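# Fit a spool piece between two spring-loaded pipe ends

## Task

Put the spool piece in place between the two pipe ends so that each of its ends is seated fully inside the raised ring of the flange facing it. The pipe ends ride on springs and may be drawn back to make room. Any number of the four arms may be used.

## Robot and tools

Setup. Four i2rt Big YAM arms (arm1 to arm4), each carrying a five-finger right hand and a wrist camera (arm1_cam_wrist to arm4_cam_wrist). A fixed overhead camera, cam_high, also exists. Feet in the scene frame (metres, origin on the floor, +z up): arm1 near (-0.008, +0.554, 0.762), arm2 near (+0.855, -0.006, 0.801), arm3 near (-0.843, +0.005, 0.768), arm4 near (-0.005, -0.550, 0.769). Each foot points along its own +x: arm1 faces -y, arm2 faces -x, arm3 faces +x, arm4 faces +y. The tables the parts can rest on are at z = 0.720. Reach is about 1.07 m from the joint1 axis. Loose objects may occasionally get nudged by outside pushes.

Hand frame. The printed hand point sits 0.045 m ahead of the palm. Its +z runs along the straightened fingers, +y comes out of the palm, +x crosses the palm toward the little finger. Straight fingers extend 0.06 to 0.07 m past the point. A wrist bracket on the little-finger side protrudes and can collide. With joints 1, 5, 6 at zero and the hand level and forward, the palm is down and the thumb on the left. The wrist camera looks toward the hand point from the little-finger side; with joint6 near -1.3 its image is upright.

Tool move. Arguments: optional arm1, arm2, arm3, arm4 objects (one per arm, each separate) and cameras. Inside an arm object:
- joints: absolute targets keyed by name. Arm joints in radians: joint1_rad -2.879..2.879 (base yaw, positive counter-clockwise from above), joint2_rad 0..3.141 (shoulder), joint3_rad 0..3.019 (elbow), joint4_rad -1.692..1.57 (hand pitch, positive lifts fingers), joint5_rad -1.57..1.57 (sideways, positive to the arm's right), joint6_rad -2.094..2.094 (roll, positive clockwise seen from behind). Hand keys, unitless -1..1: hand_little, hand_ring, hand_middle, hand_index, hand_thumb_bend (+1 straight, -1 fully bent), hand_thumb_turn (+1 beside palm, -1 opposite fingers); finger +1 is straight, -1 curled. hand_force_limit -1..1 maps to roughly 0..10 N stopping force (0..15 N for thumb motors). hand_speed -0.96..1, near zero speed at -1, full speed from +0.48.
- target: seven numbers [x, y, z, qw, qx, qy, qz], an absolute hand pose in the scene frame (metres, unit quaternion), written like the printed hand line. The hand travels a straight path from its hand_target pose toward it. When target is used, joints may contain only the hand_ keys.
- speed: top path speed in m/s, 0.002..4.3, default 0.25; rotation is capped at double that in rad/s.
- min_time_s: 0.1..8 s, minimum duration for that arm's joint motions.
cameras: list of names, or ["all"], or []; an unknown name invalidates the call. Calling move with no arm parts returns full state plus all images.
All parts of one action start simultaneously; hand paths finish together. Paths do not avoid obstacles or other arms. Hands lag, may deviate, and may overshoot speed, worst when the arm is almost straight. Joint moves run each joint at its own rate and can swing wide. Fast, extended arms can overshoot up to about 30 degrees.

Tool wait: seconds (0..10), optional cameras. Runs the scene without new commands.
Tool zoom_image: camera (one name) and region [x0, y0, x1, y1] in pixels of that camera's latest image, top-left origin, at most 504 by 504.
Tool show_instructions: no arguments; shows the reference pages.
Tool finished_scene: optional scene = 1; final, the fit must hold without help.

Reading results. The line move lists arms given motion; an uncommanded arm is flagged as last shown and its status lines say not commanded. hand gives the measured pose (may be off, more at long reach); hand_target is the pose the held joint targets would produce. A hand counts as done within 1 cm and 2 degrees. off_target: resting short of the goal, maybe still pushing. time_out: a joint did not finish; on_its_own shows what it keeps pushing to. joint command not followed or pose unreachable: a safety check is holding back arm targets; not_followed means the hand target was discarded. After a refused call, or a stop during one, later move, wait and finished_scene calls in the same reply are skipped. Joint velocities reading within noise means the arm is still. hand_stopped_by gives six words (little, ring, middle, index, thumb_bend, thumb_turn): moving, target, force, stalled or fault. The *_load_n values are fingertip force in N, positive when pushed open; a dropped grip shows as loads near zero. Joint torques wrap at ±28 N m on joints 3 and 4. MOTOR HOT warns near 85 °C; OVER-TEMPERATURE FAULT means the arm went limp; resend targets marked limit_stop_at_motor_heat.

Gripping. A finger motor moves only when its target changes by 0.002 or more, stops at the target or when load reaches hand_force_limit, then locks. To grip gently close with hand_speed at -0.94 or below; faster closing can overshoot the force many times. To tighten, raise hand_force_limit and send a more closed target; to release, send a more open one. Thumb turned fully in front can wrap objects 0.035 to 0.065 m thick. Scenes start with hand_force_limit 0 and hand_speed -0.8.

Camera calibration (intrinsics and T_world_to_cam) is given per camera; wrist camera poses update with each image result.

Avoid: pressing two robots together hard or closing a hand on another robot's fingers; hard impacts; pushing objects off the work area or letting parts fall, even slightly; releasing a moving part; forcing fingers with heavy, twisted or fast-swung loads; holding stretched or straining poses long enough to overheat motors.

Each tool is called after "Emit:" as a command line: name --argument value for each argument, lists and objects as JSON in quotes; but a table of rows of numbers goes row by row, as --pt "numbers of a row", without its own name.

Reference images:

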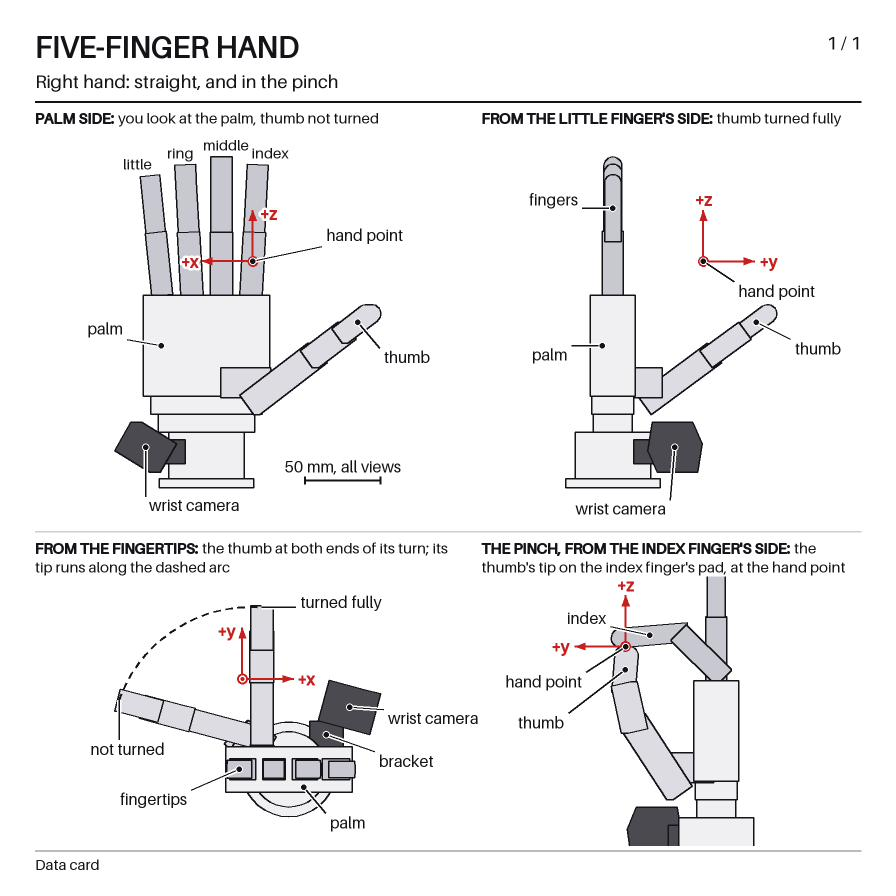

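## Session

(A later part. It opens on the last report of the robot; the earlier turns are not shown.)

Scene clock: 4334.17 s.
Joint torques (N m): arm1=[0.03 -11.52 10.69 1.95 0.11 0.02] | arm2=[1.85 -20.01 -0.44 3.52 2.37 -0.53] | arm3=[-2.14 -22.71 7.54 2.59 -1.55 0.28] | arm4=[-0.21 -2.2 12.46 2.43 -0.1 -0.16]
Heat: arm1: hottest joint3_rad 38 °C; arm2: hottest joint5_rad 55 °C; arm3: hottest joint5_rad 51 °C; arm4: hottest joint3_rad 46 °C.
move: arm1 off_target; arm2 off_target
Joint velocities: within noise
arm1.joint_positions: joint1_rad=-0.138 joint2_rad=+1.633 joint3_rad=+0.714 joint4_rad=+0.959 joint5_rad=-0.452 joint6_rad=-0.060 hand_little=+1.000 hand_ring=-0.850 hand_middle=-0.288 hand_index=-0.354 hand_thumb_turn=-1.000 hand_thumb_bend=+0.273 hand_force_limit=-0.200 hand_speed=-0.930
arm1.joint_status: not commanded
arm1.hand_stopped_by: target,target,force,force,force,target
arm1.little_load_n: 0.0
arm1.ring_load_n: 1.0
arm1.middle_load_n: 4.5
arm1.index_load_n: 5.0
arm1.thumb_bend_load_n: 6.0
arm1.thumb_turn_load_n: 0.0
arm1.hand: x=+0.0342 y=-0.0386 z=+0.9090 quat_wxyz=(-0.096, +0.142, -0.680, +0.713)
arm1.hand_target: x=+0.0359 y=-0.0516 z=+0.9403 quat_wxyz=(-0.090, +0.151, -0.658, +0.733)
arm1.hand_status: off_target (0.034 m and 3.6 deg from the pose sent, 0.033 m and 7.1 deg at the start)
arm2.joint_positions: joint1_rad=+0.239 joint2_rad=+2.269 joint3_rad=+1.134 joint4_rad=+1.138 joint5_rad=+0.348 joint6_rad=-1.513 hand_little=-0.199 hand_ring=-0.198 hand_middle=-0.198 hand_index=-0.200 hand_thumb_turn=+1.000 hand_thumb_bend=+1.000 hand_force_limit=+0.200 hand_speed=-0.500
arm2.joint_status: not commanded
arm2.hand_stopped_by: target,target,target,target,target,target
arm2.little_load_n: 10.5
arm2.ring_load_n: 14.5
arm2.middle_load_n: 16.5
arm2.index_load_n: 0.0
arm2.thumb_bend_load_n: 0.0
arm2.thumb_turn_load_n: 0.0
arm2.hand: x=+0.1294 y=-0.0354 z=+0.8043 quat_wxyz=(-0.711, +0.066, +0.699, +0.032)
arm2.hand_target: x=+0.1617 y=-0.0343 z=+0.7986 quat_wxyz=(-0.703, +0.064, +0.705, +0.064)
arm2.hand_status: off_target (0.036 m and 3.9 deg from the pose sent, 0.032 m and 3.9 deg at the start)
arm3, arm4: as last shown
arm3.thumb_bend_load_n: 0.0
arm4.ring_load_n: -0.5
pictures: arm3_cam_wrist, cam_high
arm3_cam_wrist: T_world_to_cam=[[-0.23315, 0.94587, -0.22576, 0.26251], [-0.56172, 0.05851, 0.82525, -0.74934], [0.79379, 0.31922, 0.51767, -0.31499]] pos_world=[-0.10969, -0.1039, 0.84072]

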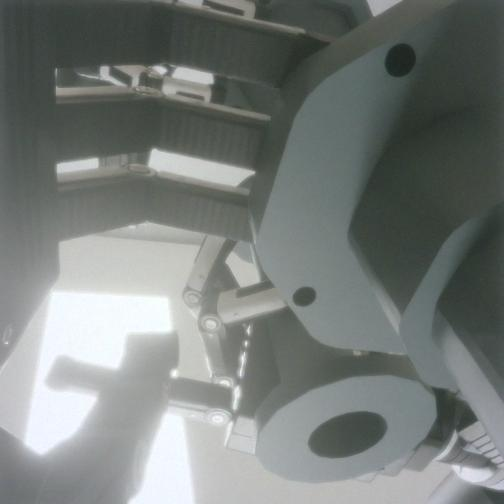

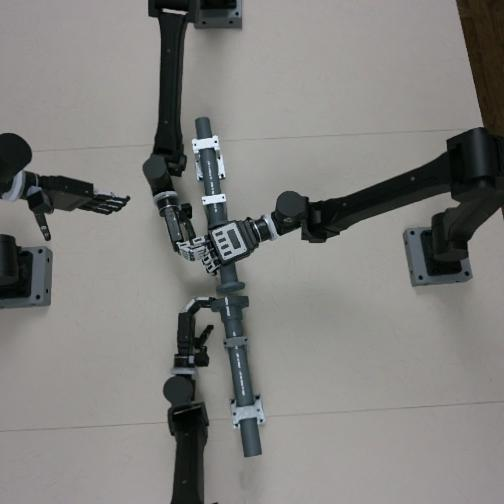

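Emit:
move --arm1 '{"target":[0.050,-0.0600,0.938,0.0897,-0.1510,0.6575,-0.7323],"speed":0.08}' --cameras '["cam_high"]'

Emit:
zoom_image --camera "cam_high" --region '[200, 260, 260, 320]'

Scene clock: 4351.53 s.
Joint torques (N m): arm1=[0.26 -10.29 11.58 1.98 0.14 0.04] | arm2=[1.85 -19.84 -0.46 3.54 2.38 -0.55] | arm3=[-1.49 -22.71 7.54 2.55 -1.55 0.27] | arm4=[-0.26 -2.14 12.44 2.43 -0.1 -0.16]
Heat: arm1: hottest joint3_rad 38 °C; arm2: hottest joint5_rad 54 °C; arm3: hottest joint5_rad 49 °C; arm4: hottest joint3_rad 47 °C.
move: arm1 off_target
Joint velocities: within noise
arm1.joint_positions: joint1_rad=-0.108 joint2_rad=+1.633 joint3_rad=+0.719 joint4_rad=+0.959 joint5_rad=-0.420 joint6_rad=-0.063 hand_little=+1.000 hand_ring=-0.850 hand_middle=-0.288 hand_index=-0.354 hand_thumb_turn=-1.000 hand_thumb_bend=+0.273 hand_force_limit=-0.200 hand_speed=-0.930
arm1.joint_status: not commanded
arm1.hand_stopped_by: target,target,force,force,force,target
arm1.little_load_n: 0.0
arm1.ring_load_n: 1.0
arm1.middle_load_n: 5.0
arm1.index_load_n: 5.0
arm1.thumb_bend_load_n: 6.0
arm1.thumb_turn_load_n: 0.5
arm1.hand: x=+0.0460 y=-0.0419 z=+0.9117 quat_wxyz=(-0.094, +0.143, -0.677, +0.715)
arm1.hand_target: x=+0.0499 y=-0.0582 z=+0.9384 quat_wxyz=(-0.090, +0.151, -0.658, +0.733)
arm1.hand_status: off_target (0.032 m and 3.2 deg from the pose sent, 0.039 m and 3.6 deg at the start)
arm2, arm3, arm4: as last shown
arm2.ring_load_n: 15.0
arm3.ring_load_n: 5.0
arm4.ring_load_n: 0.0

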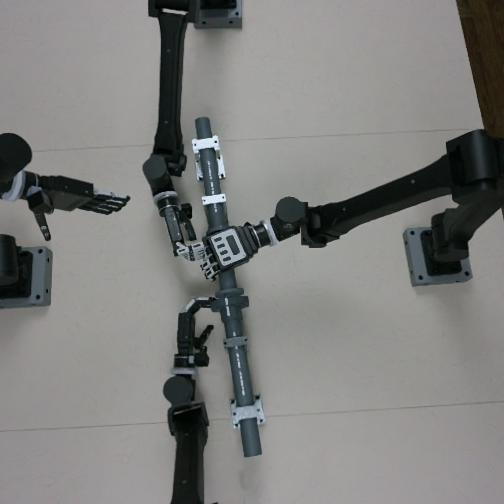

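Scaled by 8.400 from the camera's image (finer frame: 720x720).

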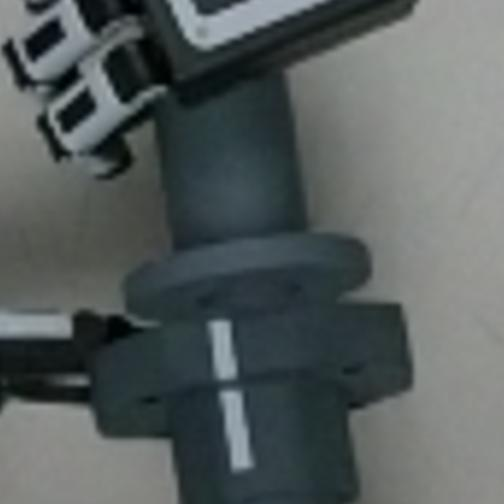

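Emit:
move --arm1 '{"target":[0.050,-0.0645,0.936,0.0897,-0.1510,0.6575,-0.7323],"speed":0.08}' --arm2 '{"target":[0.185,-0.035,0.799,0.7041,-0.0642,-0.7041,-0.0642],"speed":0.05}' --arm3 '{"target":[-0.045,-0.075,0.922,0.7261,-0.0883,0.6771,0.0824],"speed":0.05}' --cameras '[]'

Emit:
move --arm2 '{"target":[0.200,-0.035,0.799,0.7041,-0.0642,-0.7041,-0.0642],"speed":0.05}' --arm3 '{"target":[-0.067,-0.074,0.922,0.7261,-0.0883,0.6771,0.0824],"speed":0.05}' --cameras '[]'

Emit:
move --arm2 '{"target":[0.210,-0.035,0.799,0.7041,-0.0642,-0.7041,-0.0642],"speed":0.05}' --arm3 '{"target":[-0.085,-0.074,0.922,0.7261,-0.0883,0.6771,0.0824],"speed":0.05}' --cameras '[]'

Emit:
move --arm2 '{"target":[0.216,-0.035,0.799,0.7041,-0.0642,-0.7041,-0.0642],"speed":0.05}' --arm3 '{"target":[-0.092,-0.074,0.922,0.7261,-0.0883,0.6771,0.0824],"speed":0.05}' --cameras '["cam_high"]'

Emit:
zoom_image --camera "cam_high" --region '[200, 260, 260, 320]'

Emit:
zoom_image --camera "cam_high" --region '[190, 205, 240, 255]'

Scene clock: 4370.50 s.
Joint torques (N m): arm1=[0.32 -9.82 11.48 2.09 0.15 0.01] | arm2=[2.37 -21.01 -4.37 4.66 2.51 -0.55] | arm3=[-2.02 -25.35 3.18 3.96 -2.24 0.29] | arm4=[-0.21 -2.14 12.44 2.44 -0.1 -0.16]
Heat: arm1: hottest joint3_rad 38 °C; arm2: hottest joint5_rad 53 °C; arm3: hottest joint5_rad 48 °C; arm4: hottest joint3_rad 47 °C.
move: arm1 off_target; arm2 off_target; arm3 off_target
Joint velocities: within noise
arm1.joint_positions: joint1_rad=-0.108 joint2_rad=+1.638 joint3_rad=+0.731 joint4_rad=+0.959 joint5_rad=-0.419 joint6_rad=-0.063 hand_little=+1.000 hand_ring=-0.850 hand_middle=-0.288 hand_index=-0.354 hand_thumb_turn=-1.000 hand_thumb_bend=+0.273 hand_force_limit=-0.200 hand_speed=-0.930
arm1.joint_status: not commanded
arm1.hand_stopped_by: target,target,force,force,force,target
arm1.little_load_n: 0.0
arm1.ring_load_n: 0.5
arm1.middle_load_n: 4.5
arm1.index_load_n: 5.0
arm1.thumb_bend_load_n: 6.0
arm1.thumb_turn_load_n: 0.5
arm1.hand: x=+0.0455 y=-0.0465 z=+0.9146 quat_wxyz=(-0.093, +0.143, -0.675, +0.718)
arm1.hand_target: x=+0.0499 y=-0.0629 z=+0.9364 quat_wxyz=(-0.090, +0.151, -0.658, +0.733)
arm1.hand_status: off_target (0.028 m and 2.8 deg from the pose sent, 0.033 m and 3.2 deg at the start)
arm2.joint_positions: joint1_rad=+0.239 joint2_rad=+2.269 joint3_rad=+1.133 joint4_rad=+1.137 joint5_rad=+0.350 joint6_rad=-1.513 hand_little=-0.199 hand_ring=-0.198 hand_middle=-0.198 hand_index=-0.200 hand_thumb_turn=+1.000 hand_thumb_bend=+1.000 hand_force_limit=+0.200 hand_speed=-0.500
arm2.joint_status: not commanded
arm2.hand_stopped_by: target,target,target,target,target,target
arm2.little_load_n: 11.0
arm2.ring_load_n: 14.5
arm2.middle_load_n: 16.5
arm2.index_load_n: 0.5
arm2.thumb_bend_load_n: 0.0
arm2.thumb_turn_load_n: 0.0
arm2.hand: x=+0.1298 y=-0.0350 z=+0.8039 quat_wxyz=(-0.711, +0.067, +0.700, +0.032)
arm2.hand_target: x=+0.1773 y=-0.0334 z=+0.7977 quat_wxyz=(-0.703, +0.064, +0.706, +0.064)
arm2.hand_status: off_target (0.055 m and 3.8 deg from the pose sent, 0.056 m and 3.9 deg at the start)
arm3.joint_positions: joint1_rad=-0.220 joint2_rad=+2.304 joint3_rad=+1.508 joint4_rad=+0.831 joint5_rad=-0.467 joint6_rad=+1.556 hand_little=-0.200 hand_ring=-0.203 hand_middle=-0.203 hand_index=-0.203 hand_thumb_turn=+1.000 hand_thumb_bend=+0.200 hand_force_limit=+0.200 hand_speed=-0.500
arm3.joint_status: not commanded
arm3.hand_stopped_by: target,target,target,target,target,target
arm3.little_load_n: 0.0
arm3.ring_load_n: 9.0
arm3.middle_load_n: 8.0
arm3.index_load_n: 9.5
arm3.thumb_bend_load_n: 0.0
arm3.thumb_turn_load_n: -0.5
arm3.hand: x=-0.0219 y=-0.0663 z=+0.8976 quat_wxyz=(-0.715, +0.082, -0.691, -0.065)
arm3.hand_target: x=-0.0419 y=-0.0746 z=+0.9206 quat_wxyz=(-0.725, +0.089, -0.678, -0.082)
arm3.hand_status: off_target (0.035 m and 2.9 deg from the pose sent, 0.038 m and 2.4 deg at the start)
arm4: as last shown

Scene clock: 4371.50 s.
Joint torques (N m): arm1=[0.38 -9.82 11.48 2.07 0.15 0.02] | arm2=[2.73 -21.83 -6.67 5.15 2.69 -0.53] | arm3=[-2.67 -26.23 1.22 4.52 -3.28 0.22] | arm4=[-0.21 -2.14 12.45 2.43 -0.1 -0.16]
Heat: arm1: hottest joint3_rad 38 °C; arm2: hottest joint5_rad 53 °C; arm3: hottest joint5_rad 48 °C; arm4: hottest joint3_rad 47 °C.
move: arm2 off_target; arm3 off_target
Joint velocities: within noise
arm1, arm4: as last shown
arm1.ring_load_n: 1.0
arm1.middle_load_n: 5.0
arm1.thumb_turn_load_n: 0.0
arm2.joint_positions: joint1_rad=+0.239 joint2_rad=+2.269 joint3_rad=+1.127 joint4_rad=+1.146 joint5_rad=+0.349 joint6_rad=-1.513 hand_little=-0.199 hand_ring=-0.198 hand_middle=-0.198 hand_index=-0.200 hand_thumb_turn=+1.000 hand_thumb_bend=+1.000 hand_force_limit=+0.200 hand_speed=-0.500
arm2.joint_status: not commanded
arm2.hand_stopped_by: target,target,target,target,target,target
arm2.little_load_n: 13.5
arm2.ring_load_n: 16.5
arm2.middle_load_n: 18.0
arm2.index_load_n: 2.0
arm2.thumb_bend_load_n: 0.0
arm2.thumb_turn_load_n: 0.0
arm2.hand: x=+0.1317 y=-0.0347 z=+0.8035 quat_wxyz=(-0.711, +0.067, +0.699, +0.032)
arm2.hand_target: x=+0.1885 y=-0.0328 z=+0.7971 quat_wxyz=(-0.703, +0.064, +0.706, +0.064)
arm2.hand_status: off_target (0.068 m and 3.8 deg from the pose sent, 0.070 m and 3.8 deg at the start)
arm3.joint_positions: joint1_rad=-0.220 joint2_rad=+2.284 joint3_rad=+1.463 joint4_rad=+0.852 joint5_rad=-0.446 joint6_rad=+1.554 hand_little=-0.200 hand_ring=-0.203 hand_middle=-0.202 hand_index=-0.203 hand_thumb_turn=+1.000 hand_thumb_bend=+0.200 hand_force_limit=+0.200 hand_speed=-0.500
arm3.joint_status: not commanded
arm3.hand_stopped_by: target,target,target,target,target,target
arm3.little_load_n: 0.0
arm3.ring_load_n: 13.5
arm3.middle_load_n: 13.5
arm3.index_load_n: 14.5
arm3.thumb_bend_load_n: 0.0
arm3.thumb_turn_load_n: 0.0
arm3.hand: x=-0.0311 y=-0.0670 z=+0.8954 quat_wxyz=(-0.714, +0.074, -0.694, -0.058)
arm3.hand_target: x=-0.0611 y=-0.0734 z=+0.9200 quat_wxyz=(-0.725, +0.089, -0.678, -0.081)
arm3.hand_status: off_target (0.045 m and 4.0 deg from the pose sent, 0.052 m and 2.9 deg at the start)

Scene clock: 4372.47 s.
Joint torques (N m): arm1=[0.32 -9.82 11.49 2.07 0.15 0.01] | arm2=[3.02 -22.07 -7.92 5.5 2.84 -0.54] | arm3=[-3.14 -27.4 -0.65 5.19 -3.91 0.29] | arm4=[-0.26 -2.2 12.45 2.44 -0.1 -0.17]
Heat: arm1: hottest joint3_rad 38 °C; arm2: hottest joint5_rad 53 °C; arm3: hottest joint5_rad 49 °C; arm4: hottest joint3_rad 47 °C.
move: arm2 off_target; arm3 off_target
Joint velocities: within noise
arm1, arm4: as last shown
arm1.little_load_n: -0.5
arm1.middle_load_n: 4.5
arm2.joint_positions: joint1_rad=+0.239 joint2_rad=+2.268 joint3_rad=+1.120 joint4_rad=+1.155 joint5_rad=+0.348 joint6_rad=-1.513 hand_little=-0.199 hand_ring=-0.198 hand_middle=-0.198 hand_index=-0.200 hand_thumb_turn=+1.000 hand_thumb_bend=+1.000 hand_force_limit=+0.200 hand_speed=-0.500
arm2.joint_status: not commanded
arm2.hand_stopped_by: target,target,target,target,target,target
arm2.little_load_n: 15.0
arm2.ring_load_n: 18.0
arm2.middle_load_n: 19.5
arm2.index_load_n: 2.5
arm2.thumb_bend_load_n: 0.0
arm2.thumb_turn_load_n: 0.0
arm2.hand: x=+0.1339 y=-0.0345 z=+0.8032 quat_wxyz=(-0.712, +0.067, +0.698, +0.031)
arm2.hand_target: x=+0.1959 y=-0.0323 z=+0.7966 quat_wxyz=(-0.703, +0.064, +0.706, +0.064)
arm2.hand_status: off_target (0.076 m and 4.0 deg from the pose sent, 0.078 m and 3.8 deg at the start)
arm3.joint_positions: joint1_rad=-0.219 joint2_rad=+2.273 joint3_rad=+1.434 joint4_rad=+0.866 joint5_rad=-0.433 joint6_rad=+1.552 hand_little=-0.200 hand_ring=-0.202 hand_middle=-0.202 hand_index=-0.203 hand_thumb_turn=+1.000 hand_thumb_bend=+0.200 hand_force_limit=+0.200 hand_speed=-0.500
arm3.joint_status: not commanded
arm3.hand_stopped_by: target,target,target,target,target,target
arm3.little_load_n: 0.0
arm3.ring_load_n: 16.5
arm3.middle_load_n: 16.5
arm3.index_load_n: 18.0
arm3.thumb_bend_load_n: 0.0
arm3.thumb_turn_load_n: 0.0
arm3.hand: x=-0.0370 y=-0.0667 z=+0.8933 quat_wxyz=(-0.714, +0.071, -0.695, -0.053)
arm3.hand_target: x=-0.0757 y=-0.0731 z=+0.9188 quat_wxyz=(-0.725, +0.089, -0.679, -0.081)
arm3.hand_status: off_target (0.056 m and 4.6 deg from the pose sent, 0.061 m and 4.0 deg at the start)

Scene clock: 4373.43 s.
Joint torques (N m): arm1=[0.38 -9.7 11.49 2.09 0.15 0.02] | arm2=[3.19 -22.18 -8.62 5.61 2.95 -0.55] | arm3=[-3.96 -27.4 -1.36 5.48 -4.18 0.28] | arm4=[-0.21 -2.2 12.45 2.43 -0.1 -0.17]
Heat: arm1: hottest joint3_rad 38 °C; arm2: hottest joint5_rad 53 °C; arm3: hottest joint5_rad 50 °C; arm4: hottest joint3_rad 47 °C.
move: arm2 off_target; arm3 off_target
Joint velocities: within noise
arm1: as last shown
arm1.little_load_n: 0.0
arm2.joint_positions: joint1_rad=+0.239 joint2_rad=+2.267 joint3_rad=+1.115 joint4_rad=+1.159 joint5_rad=+0.346 joint6_rad=-1.511 hand_little=-0.199 hand_ring=-0.198 hand_middle=-0.198 hand_index=-0.200 hand_thumb_turn=+1.000 hand_thumb_bend=+1.000 hand_force_limit=+0.200 hand_speed=-0.500
arm2.joint_status: not commanded
arm2.hand_stopped_by: target,target,target,target,target,target
arm2.little_load_n: 16.0
arm2.ring_load_n: 19.0
arm2.middle_load_n: 20.0
arm2.index_load_n: 2.0
arm2.thumb_bend_load_n: 0.0
arm2.thumb_turn_load_n: 0.0
arm2.hand: x=+0.1352 y=-0.0346 z=+0.8032 quat_wxyz=(-0.713, +0.067, +0.698, +0.030)
arm2.hand_target: x=+0.2003 y=-0.0320 z=+0.7963 quat_wxyz=(-0.702, +0.064, +0.706, +0.064)
arm2.hand_status: off_target (0.081 m and 4.2 deg from the pose sent, 0.082 m and 4.0 deg at the start)
arm3.joint_positions: joint1_rad=-0.219 joint2_rad=+2.269 joint3_rad=+1.425 joint4_rad=+0.872 joint5_rad=-0.429 joint6_rad=+1.551 hand_little=-0.200 hand_ring=-0.202 hand_middle=-0.202 hand_index=-0.202 hand_thumb_turn=+1.000 hand_thumb_bend=+0.200 hand_force_limit=+0.200 hand_speed=-0.500
arm3.joint_status: not commanded
arm3.hand_stopped_by: target,target,target,target,target,target
arm3.little_load_n: 0.0
arm3.ring_load_n: 17.5
arm3.middle_load_n: 17.5
arm3.index_load_n: 19.5
arm3.thumb_bend_load_n: 0.0
arm3.thumb_turn_load_n: 0.0
arm3.hand: x=-0.0391 y=-0.0665 z=+0.8933 quat_wxyz=(-0.714, +0.069, -0.695, -0.051)
arm3.hand_target: x=-0.0812 y=-0.0730 z=+0.9186 quat_wxyz=(-0.725, +0.089, -0.679, -0.080)
arm3.hand_status: off_target (0.061 m and 4.9 deg from the pose sent, 0.062 m and 4.6 deg at the start)
arm4.joint_positions: joint1_rad=+0.109 joint2_rad=+0.741 joint3_rad=+1.110 joint4_rad=-1.233 joint5_rad=+0.057 joint6_rad=-1.499 hand_little=+1.000 hand_ring=+1.000 hand_middle=+1.000 hand_index=+1.000 hand_thumb_turn=+1.000 hand_thumb_bend=+1.000 hand_force_limit=+0.000 hand_speed=-0.800
arm4.joint_status: not commanded
arm4.hand_stopped_by: target,target,target,target,target,target
arm4.little_load_n: 0.0
arm4.ring_load_n: 0.0
arm4.middle_load_n: 0.0
arm4.index_load_n: 0.5
arm4.thumb_bend_load_n: 0.0
arm4.thumb_turn_load_n: 0.0
arm4.hand: x=+0.0266 y=-0.2581 z=+1.1217 quat_wxyz=(-0.253, +0.651, +0.673, +0.244)
arm4.hand_target: x=+0.0298 y=-0.2513 z=+1.1497 quat_wxyz=(-0.275, +0.643, +0.663, +0.266)
arm4.hand_status: not commanded

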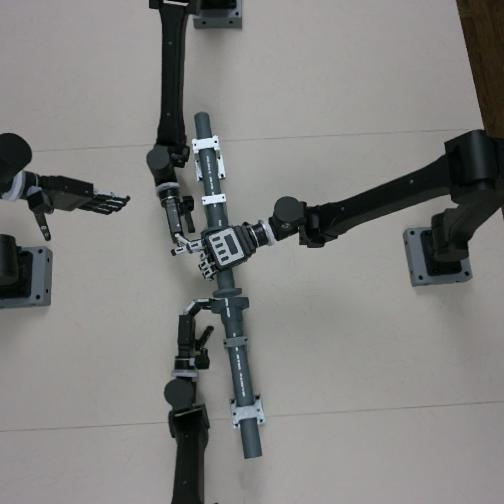

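Scaled by 8.400 from the camera's image (finer frame: 720x720).

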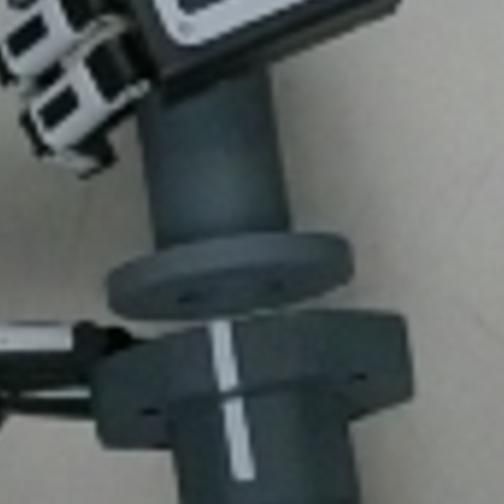

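Scaled by 10.080 from the camera's image (finer frame: 720x720).

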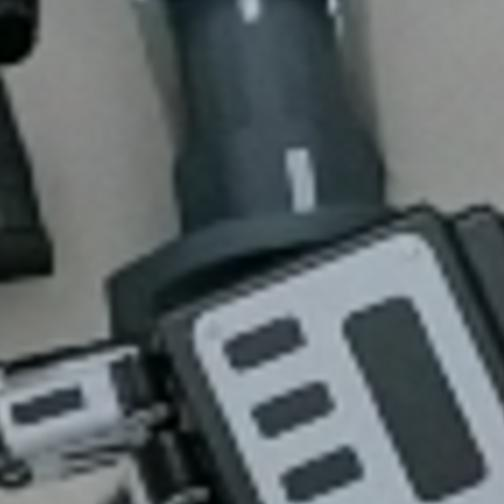

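Emit:
move --arm1 '{"target":[0.049,-0.0610,0.921,0.0897,-0.1510,0.6575,-0.7323],"speed":0.06}' --cameras '["cam_high"]'

Emit:
zoom_image --camera "cam_high" --region '[200, 260, 260, 320]'

Scene clock: 4387.57 s.
Joint torques (N m): arm1=[0.09 -9.93 9.78 3.11 0.02 0.02] | arm2=[3.25 -22.12 -8.62 5.6 2.94 -0.55] | arm3=[-3.55 -27.4 -1.35 5.39 -4.19 0.29] | arm4=[-0.21 -2.2 12.46 2.44 -0.1 -0.17]
Heat: arm1: hottest joint3_rad 39 °C; arm2: hottest joint5_rad 55 °C; arm3: hottest joint5_rad 60 °C; arm4: hottest joint3_rad 47 °C.
move: arm1 off_target
Joint velocities: within noise
arm1.joint_positions: joint1_rad=-0.108 joint2_rad=+1.670 joint3_rad=+0.731 joint4_rad=+0.980 joint5_rad=-0.419 joint6_rad=-0.064 hand_little=+1.000 hand_ring=-0.850 hand_middle=-0.288 hand_index=-0.354 hand_thumb_turn=-1.000 hand_thumb_bend=+0.273 hand_force_limit=-0.200 hand_speed=-0.930
arm1.joint_status: not commanded
arm1.hand_stopped_by: target,target,force,force,force,target
arm1.little_load_n: 0.0
arm1.ring_load_n: 1.0
arm1.middle_load_n: 4.5
arm1.index_load_n: 5.0
arm1.thumb_bend_load_n: 6.5
arm1.thumb_turn_load_n: 0.5
arm1.hand: x=+0.0454 y=-0.0481 z=+0.9012 quat_wxyz=(-0.094, +0.142, -0.679, +0.714)
arm1.hand_target: x=+0.0489 y=-0.0600 z=+0.9211 quat_wxyz=(-0.090, +0.151, -0.658, +0.732)
arm1.hand_status: off_target (0.024 m and 3.4 deg from the pose sent, 0.016 m and 2.8 deg at the start)
arm2, arm3, arm4: as last shown
arm4.index_load_n: 0.0

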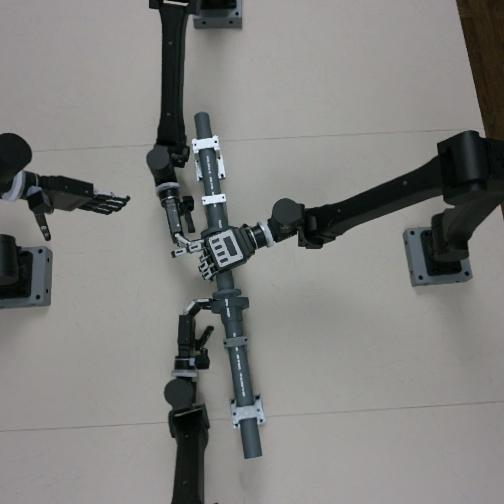

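Scaled by 8.400 from the camera's image (finer frame: 720x720).

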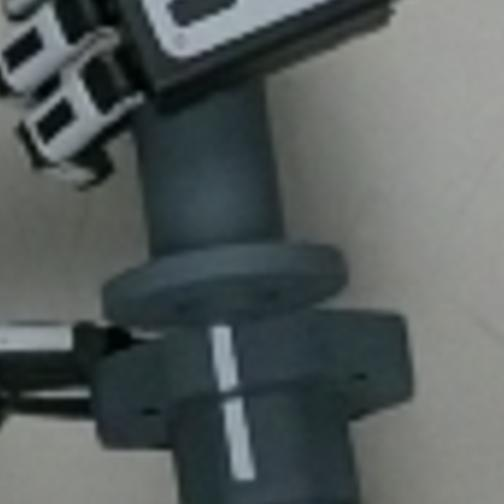

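Emit:
zoom_image --camera "cam_high" --region '[210, 284, 250, 324]'

Scaled by 12.600 from the camera's image (finer frame: 720x720).

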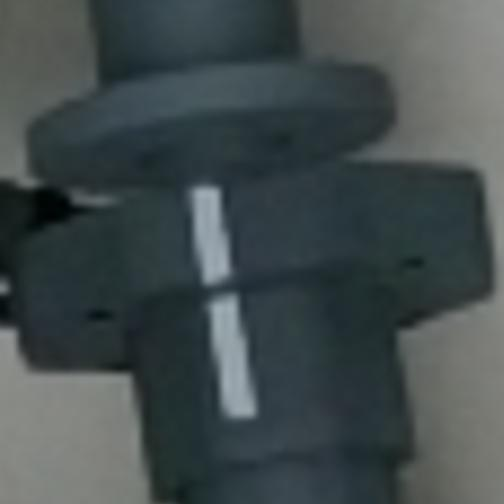

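Emit:
move --arm1 '{"target":[0.048,-0.0575,0.907,0.0897,-0.1510,0.6575,-0.7323],"speed":0.06}' --cameras '["cam_high"]'

Emit:
zoom_image --camera "cam_high" --region '[210, 284, 250, 324]'

Scene clock: 4414.20 s.
Joint torques (N m): arm1=[-0.09 -9.35 8.35 2.84 0.02 0.02] | arm2=[3.02 -22.12 -8.61 5.59 2.96 -0.55] | arm3=[-3.55 -27.05 -1.24 5.49 -4.18 0.3] | arm4=[-0.26 -2.14 12.45 2.44 -0.09 -0.17]
Heat: arm1: hottest joint3_rad 39 °C; arm2: hottest joint5_rad 58 °C; arm3: hottest joint5_rad 73 °C; arm4: hottest joint3_rad 47 °C.
move: arm1 done
Joint velocities: within noise
arm1.joint_positions: joint1_rad=-0.108 joint2_rad=+1.693 joint3_rad=+0.731 joint4_rad=+1.033 joint5_rad=-0.421 joint6_rad=-0.064 hand_little=+1.000 hand_ring=-0.850 hand_middle=-0.288 hand_index=-0.354 hand_thumb_turn=-1.000 hand_thumb_bend=+0.273 hand_force_limit=-0.200 hand_speed=-0.930
arm1.joint_status: not commanded
arm1.hand_stopped_by: target,target,force,force,force,target
arm1.little_load_n: 0.0
arm1.ring_load_n: 1.5
arm1.middle_load_n: 5.0
arm1.index_load_n: 5.0
arm1.thumb_bend_load_n: 6.0
arm1.thumb_turn_load_n: 0.5
arm1.hand: x=+0.0456 y=-0.0506 z=+0.9014 quat_wxyz=(-0.092, +0.145, -0.668, +0.724)
arm1.hand_target: x=+0.0479 y=-0.0573 z=+0.9071 quat_wxyz=(-0.090, +0.151, -0.658, +0.732)
arm1.hand_status: done (0.009 m and 1.6 deg from the pose sent, 0.011 m and 3.4 deg at the start)
arm2, arm3, arm4: as last shown
arm2.joint_positions: joint1_rad=+0.239 joint2_rad=+2.266 joint3_rad=+1.115 joint4_rad=+1.159 joint5_rad=+0.346 joint6_rad=-1.511 hand_little=-0.199 hand_ring=-0.198 hand_middle=-0.198 hand_index=-0.200 hand_thumb_turn=+1.000 hand_thumb_bend=+1.000 hand_force_limit=+0.200 hand_speed=-0.500
arm2.little_load_n: 15.5
arm2.ring_load_n: 18.5
arm2.hand: x=+0.1351 y=-0.0346 z=+0.8034 quat_wxyz=(-0.713, +0.067, +0.698, +0.030)
arm2.hand_target: x=+0.2003 y=-0.0321 z=+0.7965 quat_wxyz=(-0.703, +0.064, +0.706, +0.064)
arm3.little_load_n: 0.5
arm3.thumb_bend_load_n: -0.5

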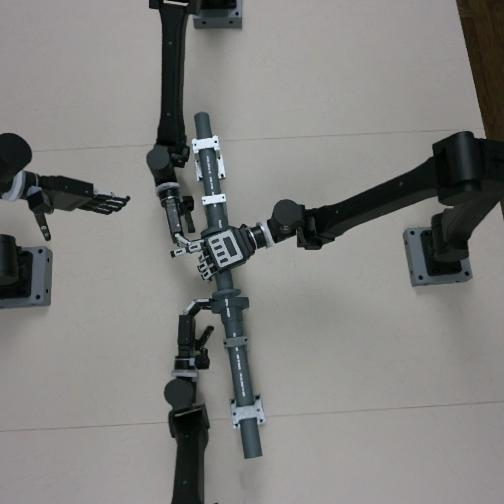

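Scaled by 12.600 from the camera's image (finer frame: 720x720).

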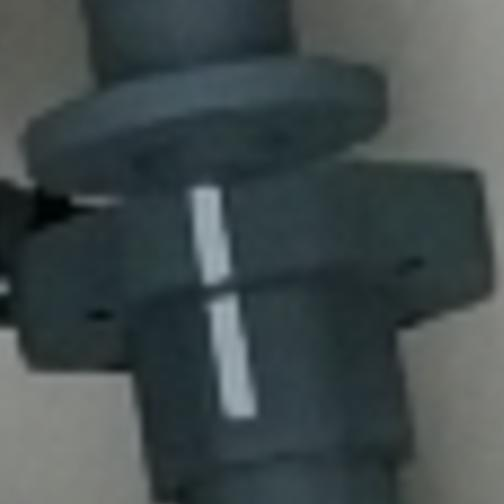

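Emit:
move --arm1 '{"target":[0.048,-0.0565,0.894,0.0897,-0.1510,0.6575,-0.7323],"speed":0.08}' --cameras '["cam_high"]'

Emit:
zoom_image --camera "cam_high" --region '[210, 284, 250, 324]'

Scene clock: 4428.77 s.
Joint torques (N m): arm1=[-0.15 -8.76 7.53 2.47 0.01 -0.08] | arm2=[3.08 -22.01 -8.62 5.61 2.95 -0.55] | arm3=[-3.72 -27.52 -1.42 5.31 -4.2 0.29] | arm4=[-0.21 -2.14 12.45 2.44 -0.1 -0.16]
Heat: arm1: hottest joint3_rad 39 °C; arm2: hottest joint5_rad 59 °C; arm3: hottest joint5_rad 78 °C; arm4: hottest joint3_rad 47 °C.
move: arm1 done
Joint velocities: within noise
arm1.joint_positions: joint1_rad=-0.108 joint2_rad=+1.715 joint3_rad=+0.731 joint4_rad=+1.084 joint5_rad=-0.421 joint6_rad=-0.052 hand_little=+1.000 hand_ring=-0.850 hand_middle=-0.288 hand_index=-0.354 hand_thumb_turn=-1.000 hand_thumb_bend=+0.273 hand_force_limit=-0.200 hand_speed=-0.930
arm1.joint_status: not commanded
arm1.hand_stopped_by: target,target,force,force,force,target
arm1.little_load_n: 0.0
arm1.ring_load_n: 2.5
arm1.middle_load_n: 4.5
arm1.index_load_n: 5.0
arm1.thumb_bend_load_n: 6.0
arm1.thumb_turn_load_n: 0.0
arm1.hand: x=+0.0461 y=-0.0526 z=+0.9009 quat_wxyz=(-0.093, +0.144, -0.658, +0.733)
arm1.hand_target: x=+0.0478 y=-0.0563 z=+0.8941 quat_wxyz=(-0.090, +0.151, -0.658, +0.732)
arm1.hand_status: done (0.008 m and 1.0 deg from the pose sent, 0.010 m and 1.6 deg at the start)
arm2, arm3, arm4: as last shown
arm2.little_load_n: 16.0
arm3.little_load_n: 0.0
arm4.thumb_turn_load_n: 0.5

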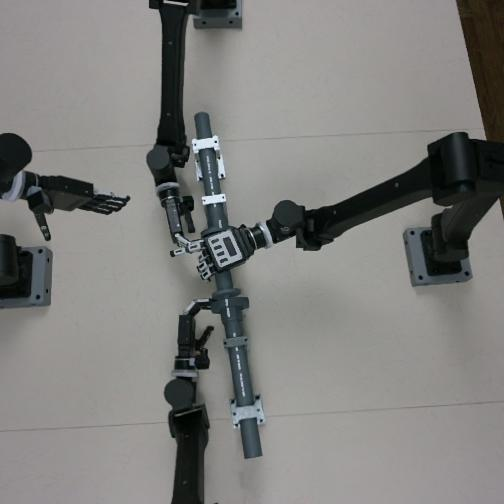

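Scaled by 12.600 from the camera's image (finer frame: 720x720).

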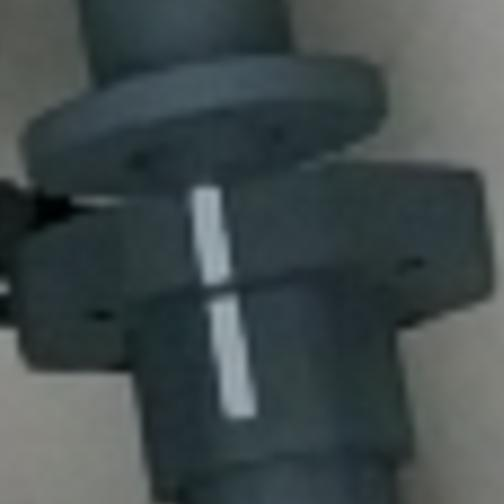

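Emit:
move --arm1 '{"target":[0.048,-0.0570,0.925,0.0897,-0.1510,0.6575,-0.7323],"speed":0.08}' --arm3 '{"target":[-0.020,-0.077,0.918,0.7261,-0.0883,0.6771,0.0824],"speed":0.06}' --cameras '["cam_high","arm3_cam_wrist"]'

Emit:
zoom_image --camera "cam_high" --region '[200, 270, 250, 320]'

Emit:
zoom_image --camera "cam_high" --region '[190, 205, 240, 255]'

Scene clock: 4440.67 s.
Joint torques (N m): arm1=[-0.26 -12.1 9.02 1.99 0.24 -0.07] | arm2=[3.08 -22.18 -8.64 5.65 2.96 -0.57] | arm3=[-1.9 -22.12 7.6 2.61 -1.54 0.28] | arm4=[-0.21 -2.2 12.45 2.44 -0.1 -0.17]
Heat: arm1: hottest joint3_rad 38 °C; arm2: hottest joint5_rad 59 °C; arm3: hottest joint5_rad 80 °C; arm4: hottest joint3_rad 47 °C.
move: arm1 off_target; arm3 off_target
Joint velocities: within noise
arm1.joint_positions: joint1_rad=-0.105 joint2_rad=+1.680 joint3_rad=+0.731 joint4_rad=+1.002 joint5_rad=-0.426 joint6_rad=-0.054 hand_little=+1.000 hand_ring=-0.850 hand_middle=-0.288 hand_index=-0.354 hand_thumb_turn=-1.000 hand_thumb_bend=+0.273 hand_force_limit=-0.200 hand_speed=-0.930
arm1.joint_status: not commanded
arm1.hand_stopped_by: target,target,force,force,force,target
arm1.little_load_n: 0.0
arm1.ring_load_n: 1.0
arm1.middle_load_n: 4.5
arm1.index_load_n: 5.0
arm1.thumb_bend_load_n: 6.0
arm1.thumb_turn_load_n: 0.5
arm1.hand: x=+0.0490 y=-0.0482 z=+0.9010 quat_wxyz=(-0.100, +0.143, -0.675, +0.717)
arm1.hand_target: x=+0.0479 y=-0.0564 z=+0.9252 quat_wxyz=(-0.090, +0.151, -0.658, +0.733)
arm1.hand_status: off_target (0.026 m and 3.0 deg from the pose sent, 0.025 m and 0.9 deg at the start)
arm2, arm4: as last shown
arm2.little_load_n: 15.5
arm3.joint_positions: joint1_rad=-0.220 joint2_rad=+2.315 joint3_rad=+1.537 joint4_rad=+0.821 joint5_rad=-0.479 joint6_rad=+1.553 hand_little=-0.200 hand_ring=-0.203 hand_middle=-0.203 hand_index=-0.203 hand_thumb_turn=+1.000 hand_thumb_bend=+0.200 hand_force_limit=+0.200 hand_speed=-0.500
arm3.joint_status: not commanded
arm3.hand_stopped_by: target,target,target,target,target,target
arm3.little_load_n: 0.0
arm3.ring_load_n: 5.0
arm3.middle_load_n: 4.0
arm3.index_load_n: 6.0
arm3.thumb_bend_load_n: 0.0
arm3.thumb_turn_load_n: 0.0
arm3.hand: x=-0.0163 y=-0.0655 z=+0.8997 quat_wxyz=(-0.717, +0.088, -0.688, -0.068)
arm3.hand_target: x=-0.0198 y=-0.0768 z=+0.9178 quat_wxyz=(-0.726, +0.089, -0.677, -0.082)
arm3.hand_status: off_target (0.022 m and 2.4 deg from the pose sent, 0.033 m and 4.9 deg at the start)
arm4.thumb_turn_load_n: 0.0
pictures: arm3_cam_wrist, cam_high
arm3_cam_wrist: T_world_to_cam=[[-0.23306, 0.94581, -0.2261, 0.26249], [-0.56178, 0.05884, 0.82519, -0.74948], [0.79378, 0.31934, 0.51763, -0.31492]] pos_world=[-0.10988, -0.1036, 0.84082]

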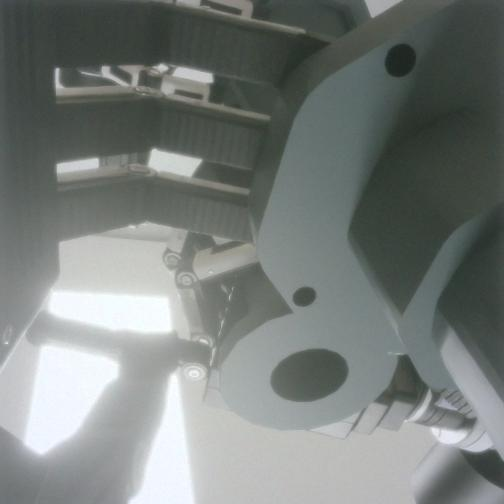

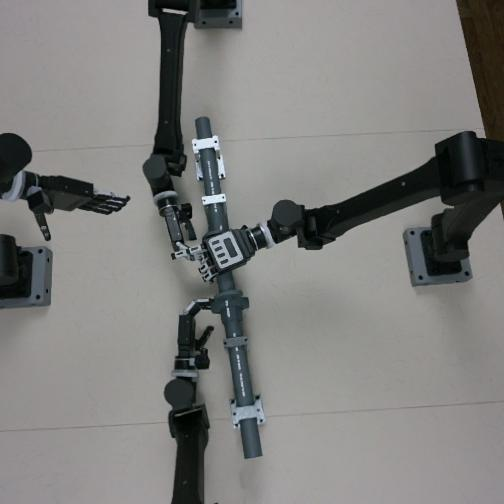

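Scaled by 10.080 from the camera's image (finer frame: 720x720).

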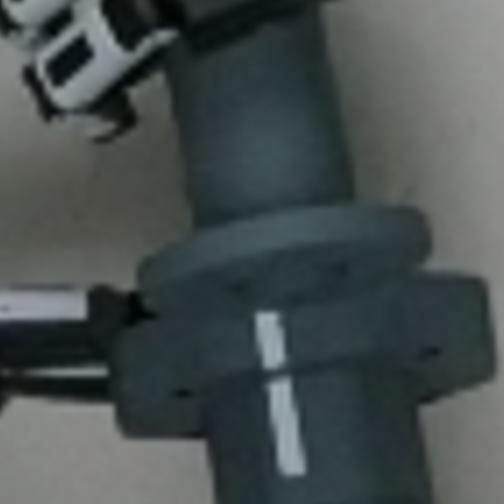

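Scaled by 10.080 from the camera's image (finer frame: 720x720).

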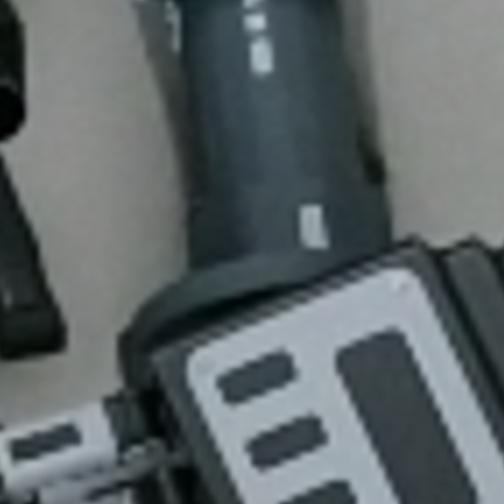

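Emit:
move --arm4 '{"target":[0.115,-0.095,1.09,0.275,-0.643,-0.663,-0.266],"speed":0.15}' --arm1 '{"target":[0.046,-0.0600,0.937,0.0897,-0.1510,0.6575,-0.7323],"speed":0.08}' --arm2 '{"target":[0.170,-0.035,0.799,0.7041,-0.0642,-0.7041,-0.0642],"speed":0.06}' --cameras '["cam_high","arm4_cam_wrist"]'

Scene clock: 4484.47 s.
Joint torques (N m): arm1=[-0.62 -11.81 10.48 1.96 -0.02 0.02] | arm2=[1.96 -20.13 -1.07 3.64 2.52 -0.57] | arm3=[-1.73 -23.12 7.49 2.55 -1.54 0.28] | arm4=[-0.03 -7.71 13.19 2.43 -0.26 -0.18]
Heat: arm1: hottest joint3_rad 38 °C; arm2: hottest joint5_rad 61 °C; arm3: hottest joint5_rad 58 °C; arm4: hottest joint3_rad 47 °C.
move: arm1 off_target; arm2 off_target; arm4 off_target
Joint velocities: within noise
arm1.joint_positions: joint1_rad=-0.105 joint2_rad=+1.654 joint3_rad=+0.731 joint4_rad=+0.962 joint5_rad=-0.425 joint6_rad=-0.063 hand_little=+1.000 hand_ring=-0.850 hand_middle=-0.288 hand_index=-0.354 hand_thumb_turn=-1.000 hand_thumb_bend=+0.273 hand_force_limit=-0.200 hand_speed=-0.930
arm1.joint_status: not commanded
arm1.hand_stopped_by: target,target,force,force,force,target
arm1.little_load_n: 0.0
arm1.ring_load_n: 0.5
arm1.middle_load_n: 4.5
arm1.index_load_n: 5.0
arm1.thumb_bend_load_n: 6.0
arm1.thumb_turn_load_n: 0.0
arm1.hand: x=+0.0484 y=-0.0462 z=+0.9065 quat_wxyz=(-0.098, +0.145, -0.679, +0.713)
arm1.hand_target: x=+0.0459 y=-0.0587 z=+0.9373 quat_wxyz=(-0.090, +0.151, -0.658, +0.733)
arm1.hand_status: off_target (0.034 m and 3.4 deg from the pose sent, 0.038 m and 3.0 deg at the start)
arm2.joint_positions: joint1_rad=+0.239 joint2_rad=+2.266 joint3_rad=+1.127 joint4_rad=+1.143 joint5_rad=+0.345 joint6_rad=-1.511 hand_little=-0.199 hand_ring=-0.198 hand_middle=-0.198 hand_index=-0.200 hand_thumb_turn=+1.000 hand_thumb_bend=+1.000 hand_force_limit=+0.200 hand_speed=-0.500
arm2.joint_status: not commanded
arm2.hand_stopped_by: target,target,target,target,target,target
arm2.little_load_n: 12.0
arm2.ring_load_n: 15.5
arm2.middle_load_n: 17.0
arm2.index_load_n: 0.0
arm2.thumb_bend_load_n: 0.0
arm2.thumb_turn_load_n: 0.0
arm2.hand: x=+0.1312 y=-0.0353 z=+0.8043 quat_wxyz=(-0.711, +0.067, +0.699, +0.030)
arm2.hand_target: x=+0.1661 y=-0.0343 z=+0.7986 quat_wxyz=(-0.703, +0.064, +0.705, +0.063)
arm2.hand_status: off_target (0.039 m and 4.1 deg from the pose sent, 0.035 m and 4.2 deg at the start)
arm3: as last shown
arm3.joint_positions: joint1_rad=-0.220 joint2_rad=+2.316 joint3_rad=+1.538 joint4_rad=+0.821 joint5_rad=-0.479 joint6_rad=+1.553 hand_little=-0.200 hand_ring=-0.203 hand_middle=-0.203 hand_index=-0.203 hand_thumb_turn=+1.000 hand_thumb_bend=+0.200 hand_force_limit=+0.200 hand_speed=-0.500
arm3.ring_load_n: 5.5
arm3.middle_load_n: 4.5
arm3.hand: x=-0.0160 y=-0.0656 z=+0.8997 quat_wxyz=(-0.717, +0.088, -0.688, -0.068)
arm3.hand_target: x=-0.0199 y=-0.0768 z=+0.9177 quat_wxyz=(-0.726, +0.089, -0.677, -0.082)
arm4.joint_positions: joint1_rad=-0.189 joint2_rad=+1.109 joint3_rad=+1.140 joint4_rad=-0.904 joint5_rad=-0.149 joint6_rad=-1.711 hand_little=+1.000 hand_ring=+1.000 hand_middle=+1.000 hand_index=+1.000 hand_thumb_turn=+1.000 hand_thumb_bend=+1.000 hand_force_limit=+0.000 hand_speed=-0.800
arm4.joint_status: not commanded
arm4.hand_stopped_by: target,target,target,target,target,target
arm4.little_load_n: 0.0
arm4.ring_load_n: 0.0
arm4.middle_load_n: 0.0
arm4.index_load_n: 0.0
arm4.thumb_bend_load_n: 0.0
arm4.thumb_turn_load_n: 0.0
arm4.hand: x=+0.1068 y=-0.1103 z=+1.0601 quat_wxyz=(-0.260, +0.654, +0.669, +0.239)
arm4.hand_target: x=+0.1146 y=-0.0968 z=+1.0901 quat_wxyz=(-0.275, +0.643, +0.663, +0.266)
arm4.hand_status: off_target (0.035 m and 3.8 deg from the pose sent, 0.188 m and 3.8 deg at the start)
pictures: arm4_cam_wrist, cam_high
arm4_cam_wrist: T_world_to_cam=[[0.9481, 0.3022, 0.09886, -0.16975], [0.31586, -0.93085, -0.18374, 0.05862], [0.03649, 0.20543, -0.97799, 1.16762]] pos_world=[0.09981, -0.13399, 1.16947]

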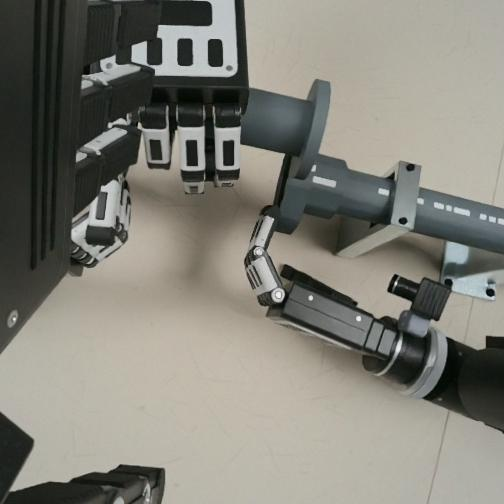

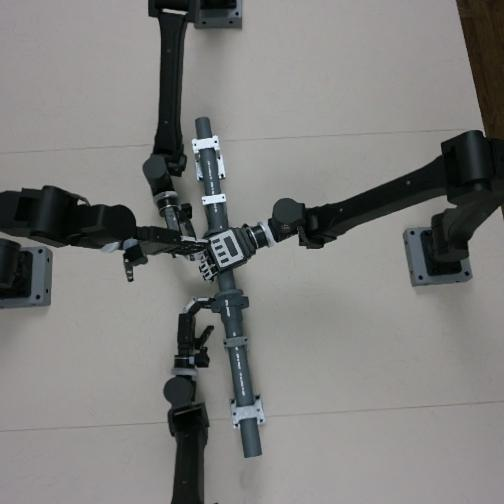

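Emit:
zoom_image --camera "arm4_cam_wrist" --region '[220, 60, 380, 260]'

Scaled by 2.520 from the camera's image (finer frame: 720x720).

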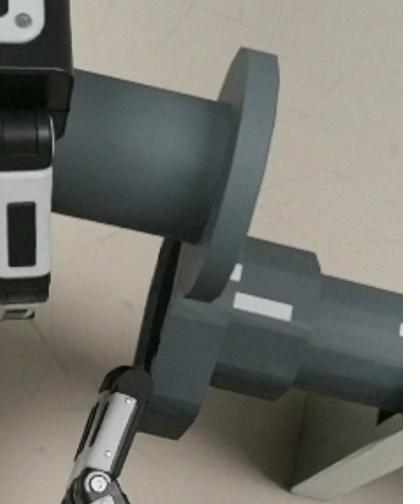

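Emit:
zoom_image --camera "cam_high" --region '[205, 265, 255, 315]'

Emit:
zoom_image --camera "arm4_cam_wrist" --region '[260, 70, 360, 190]'

Scaled by 10.080 from the camera's image (finer frame: 720x720).

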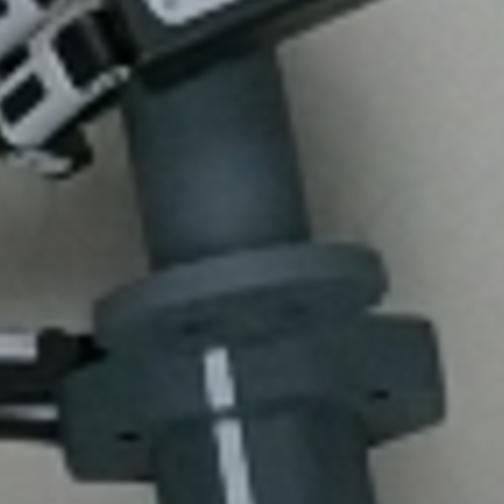

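Scaled by 4.200 from the camera's image (finer frame: 720x720).

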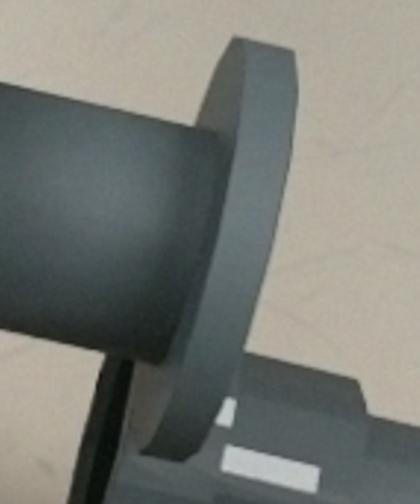

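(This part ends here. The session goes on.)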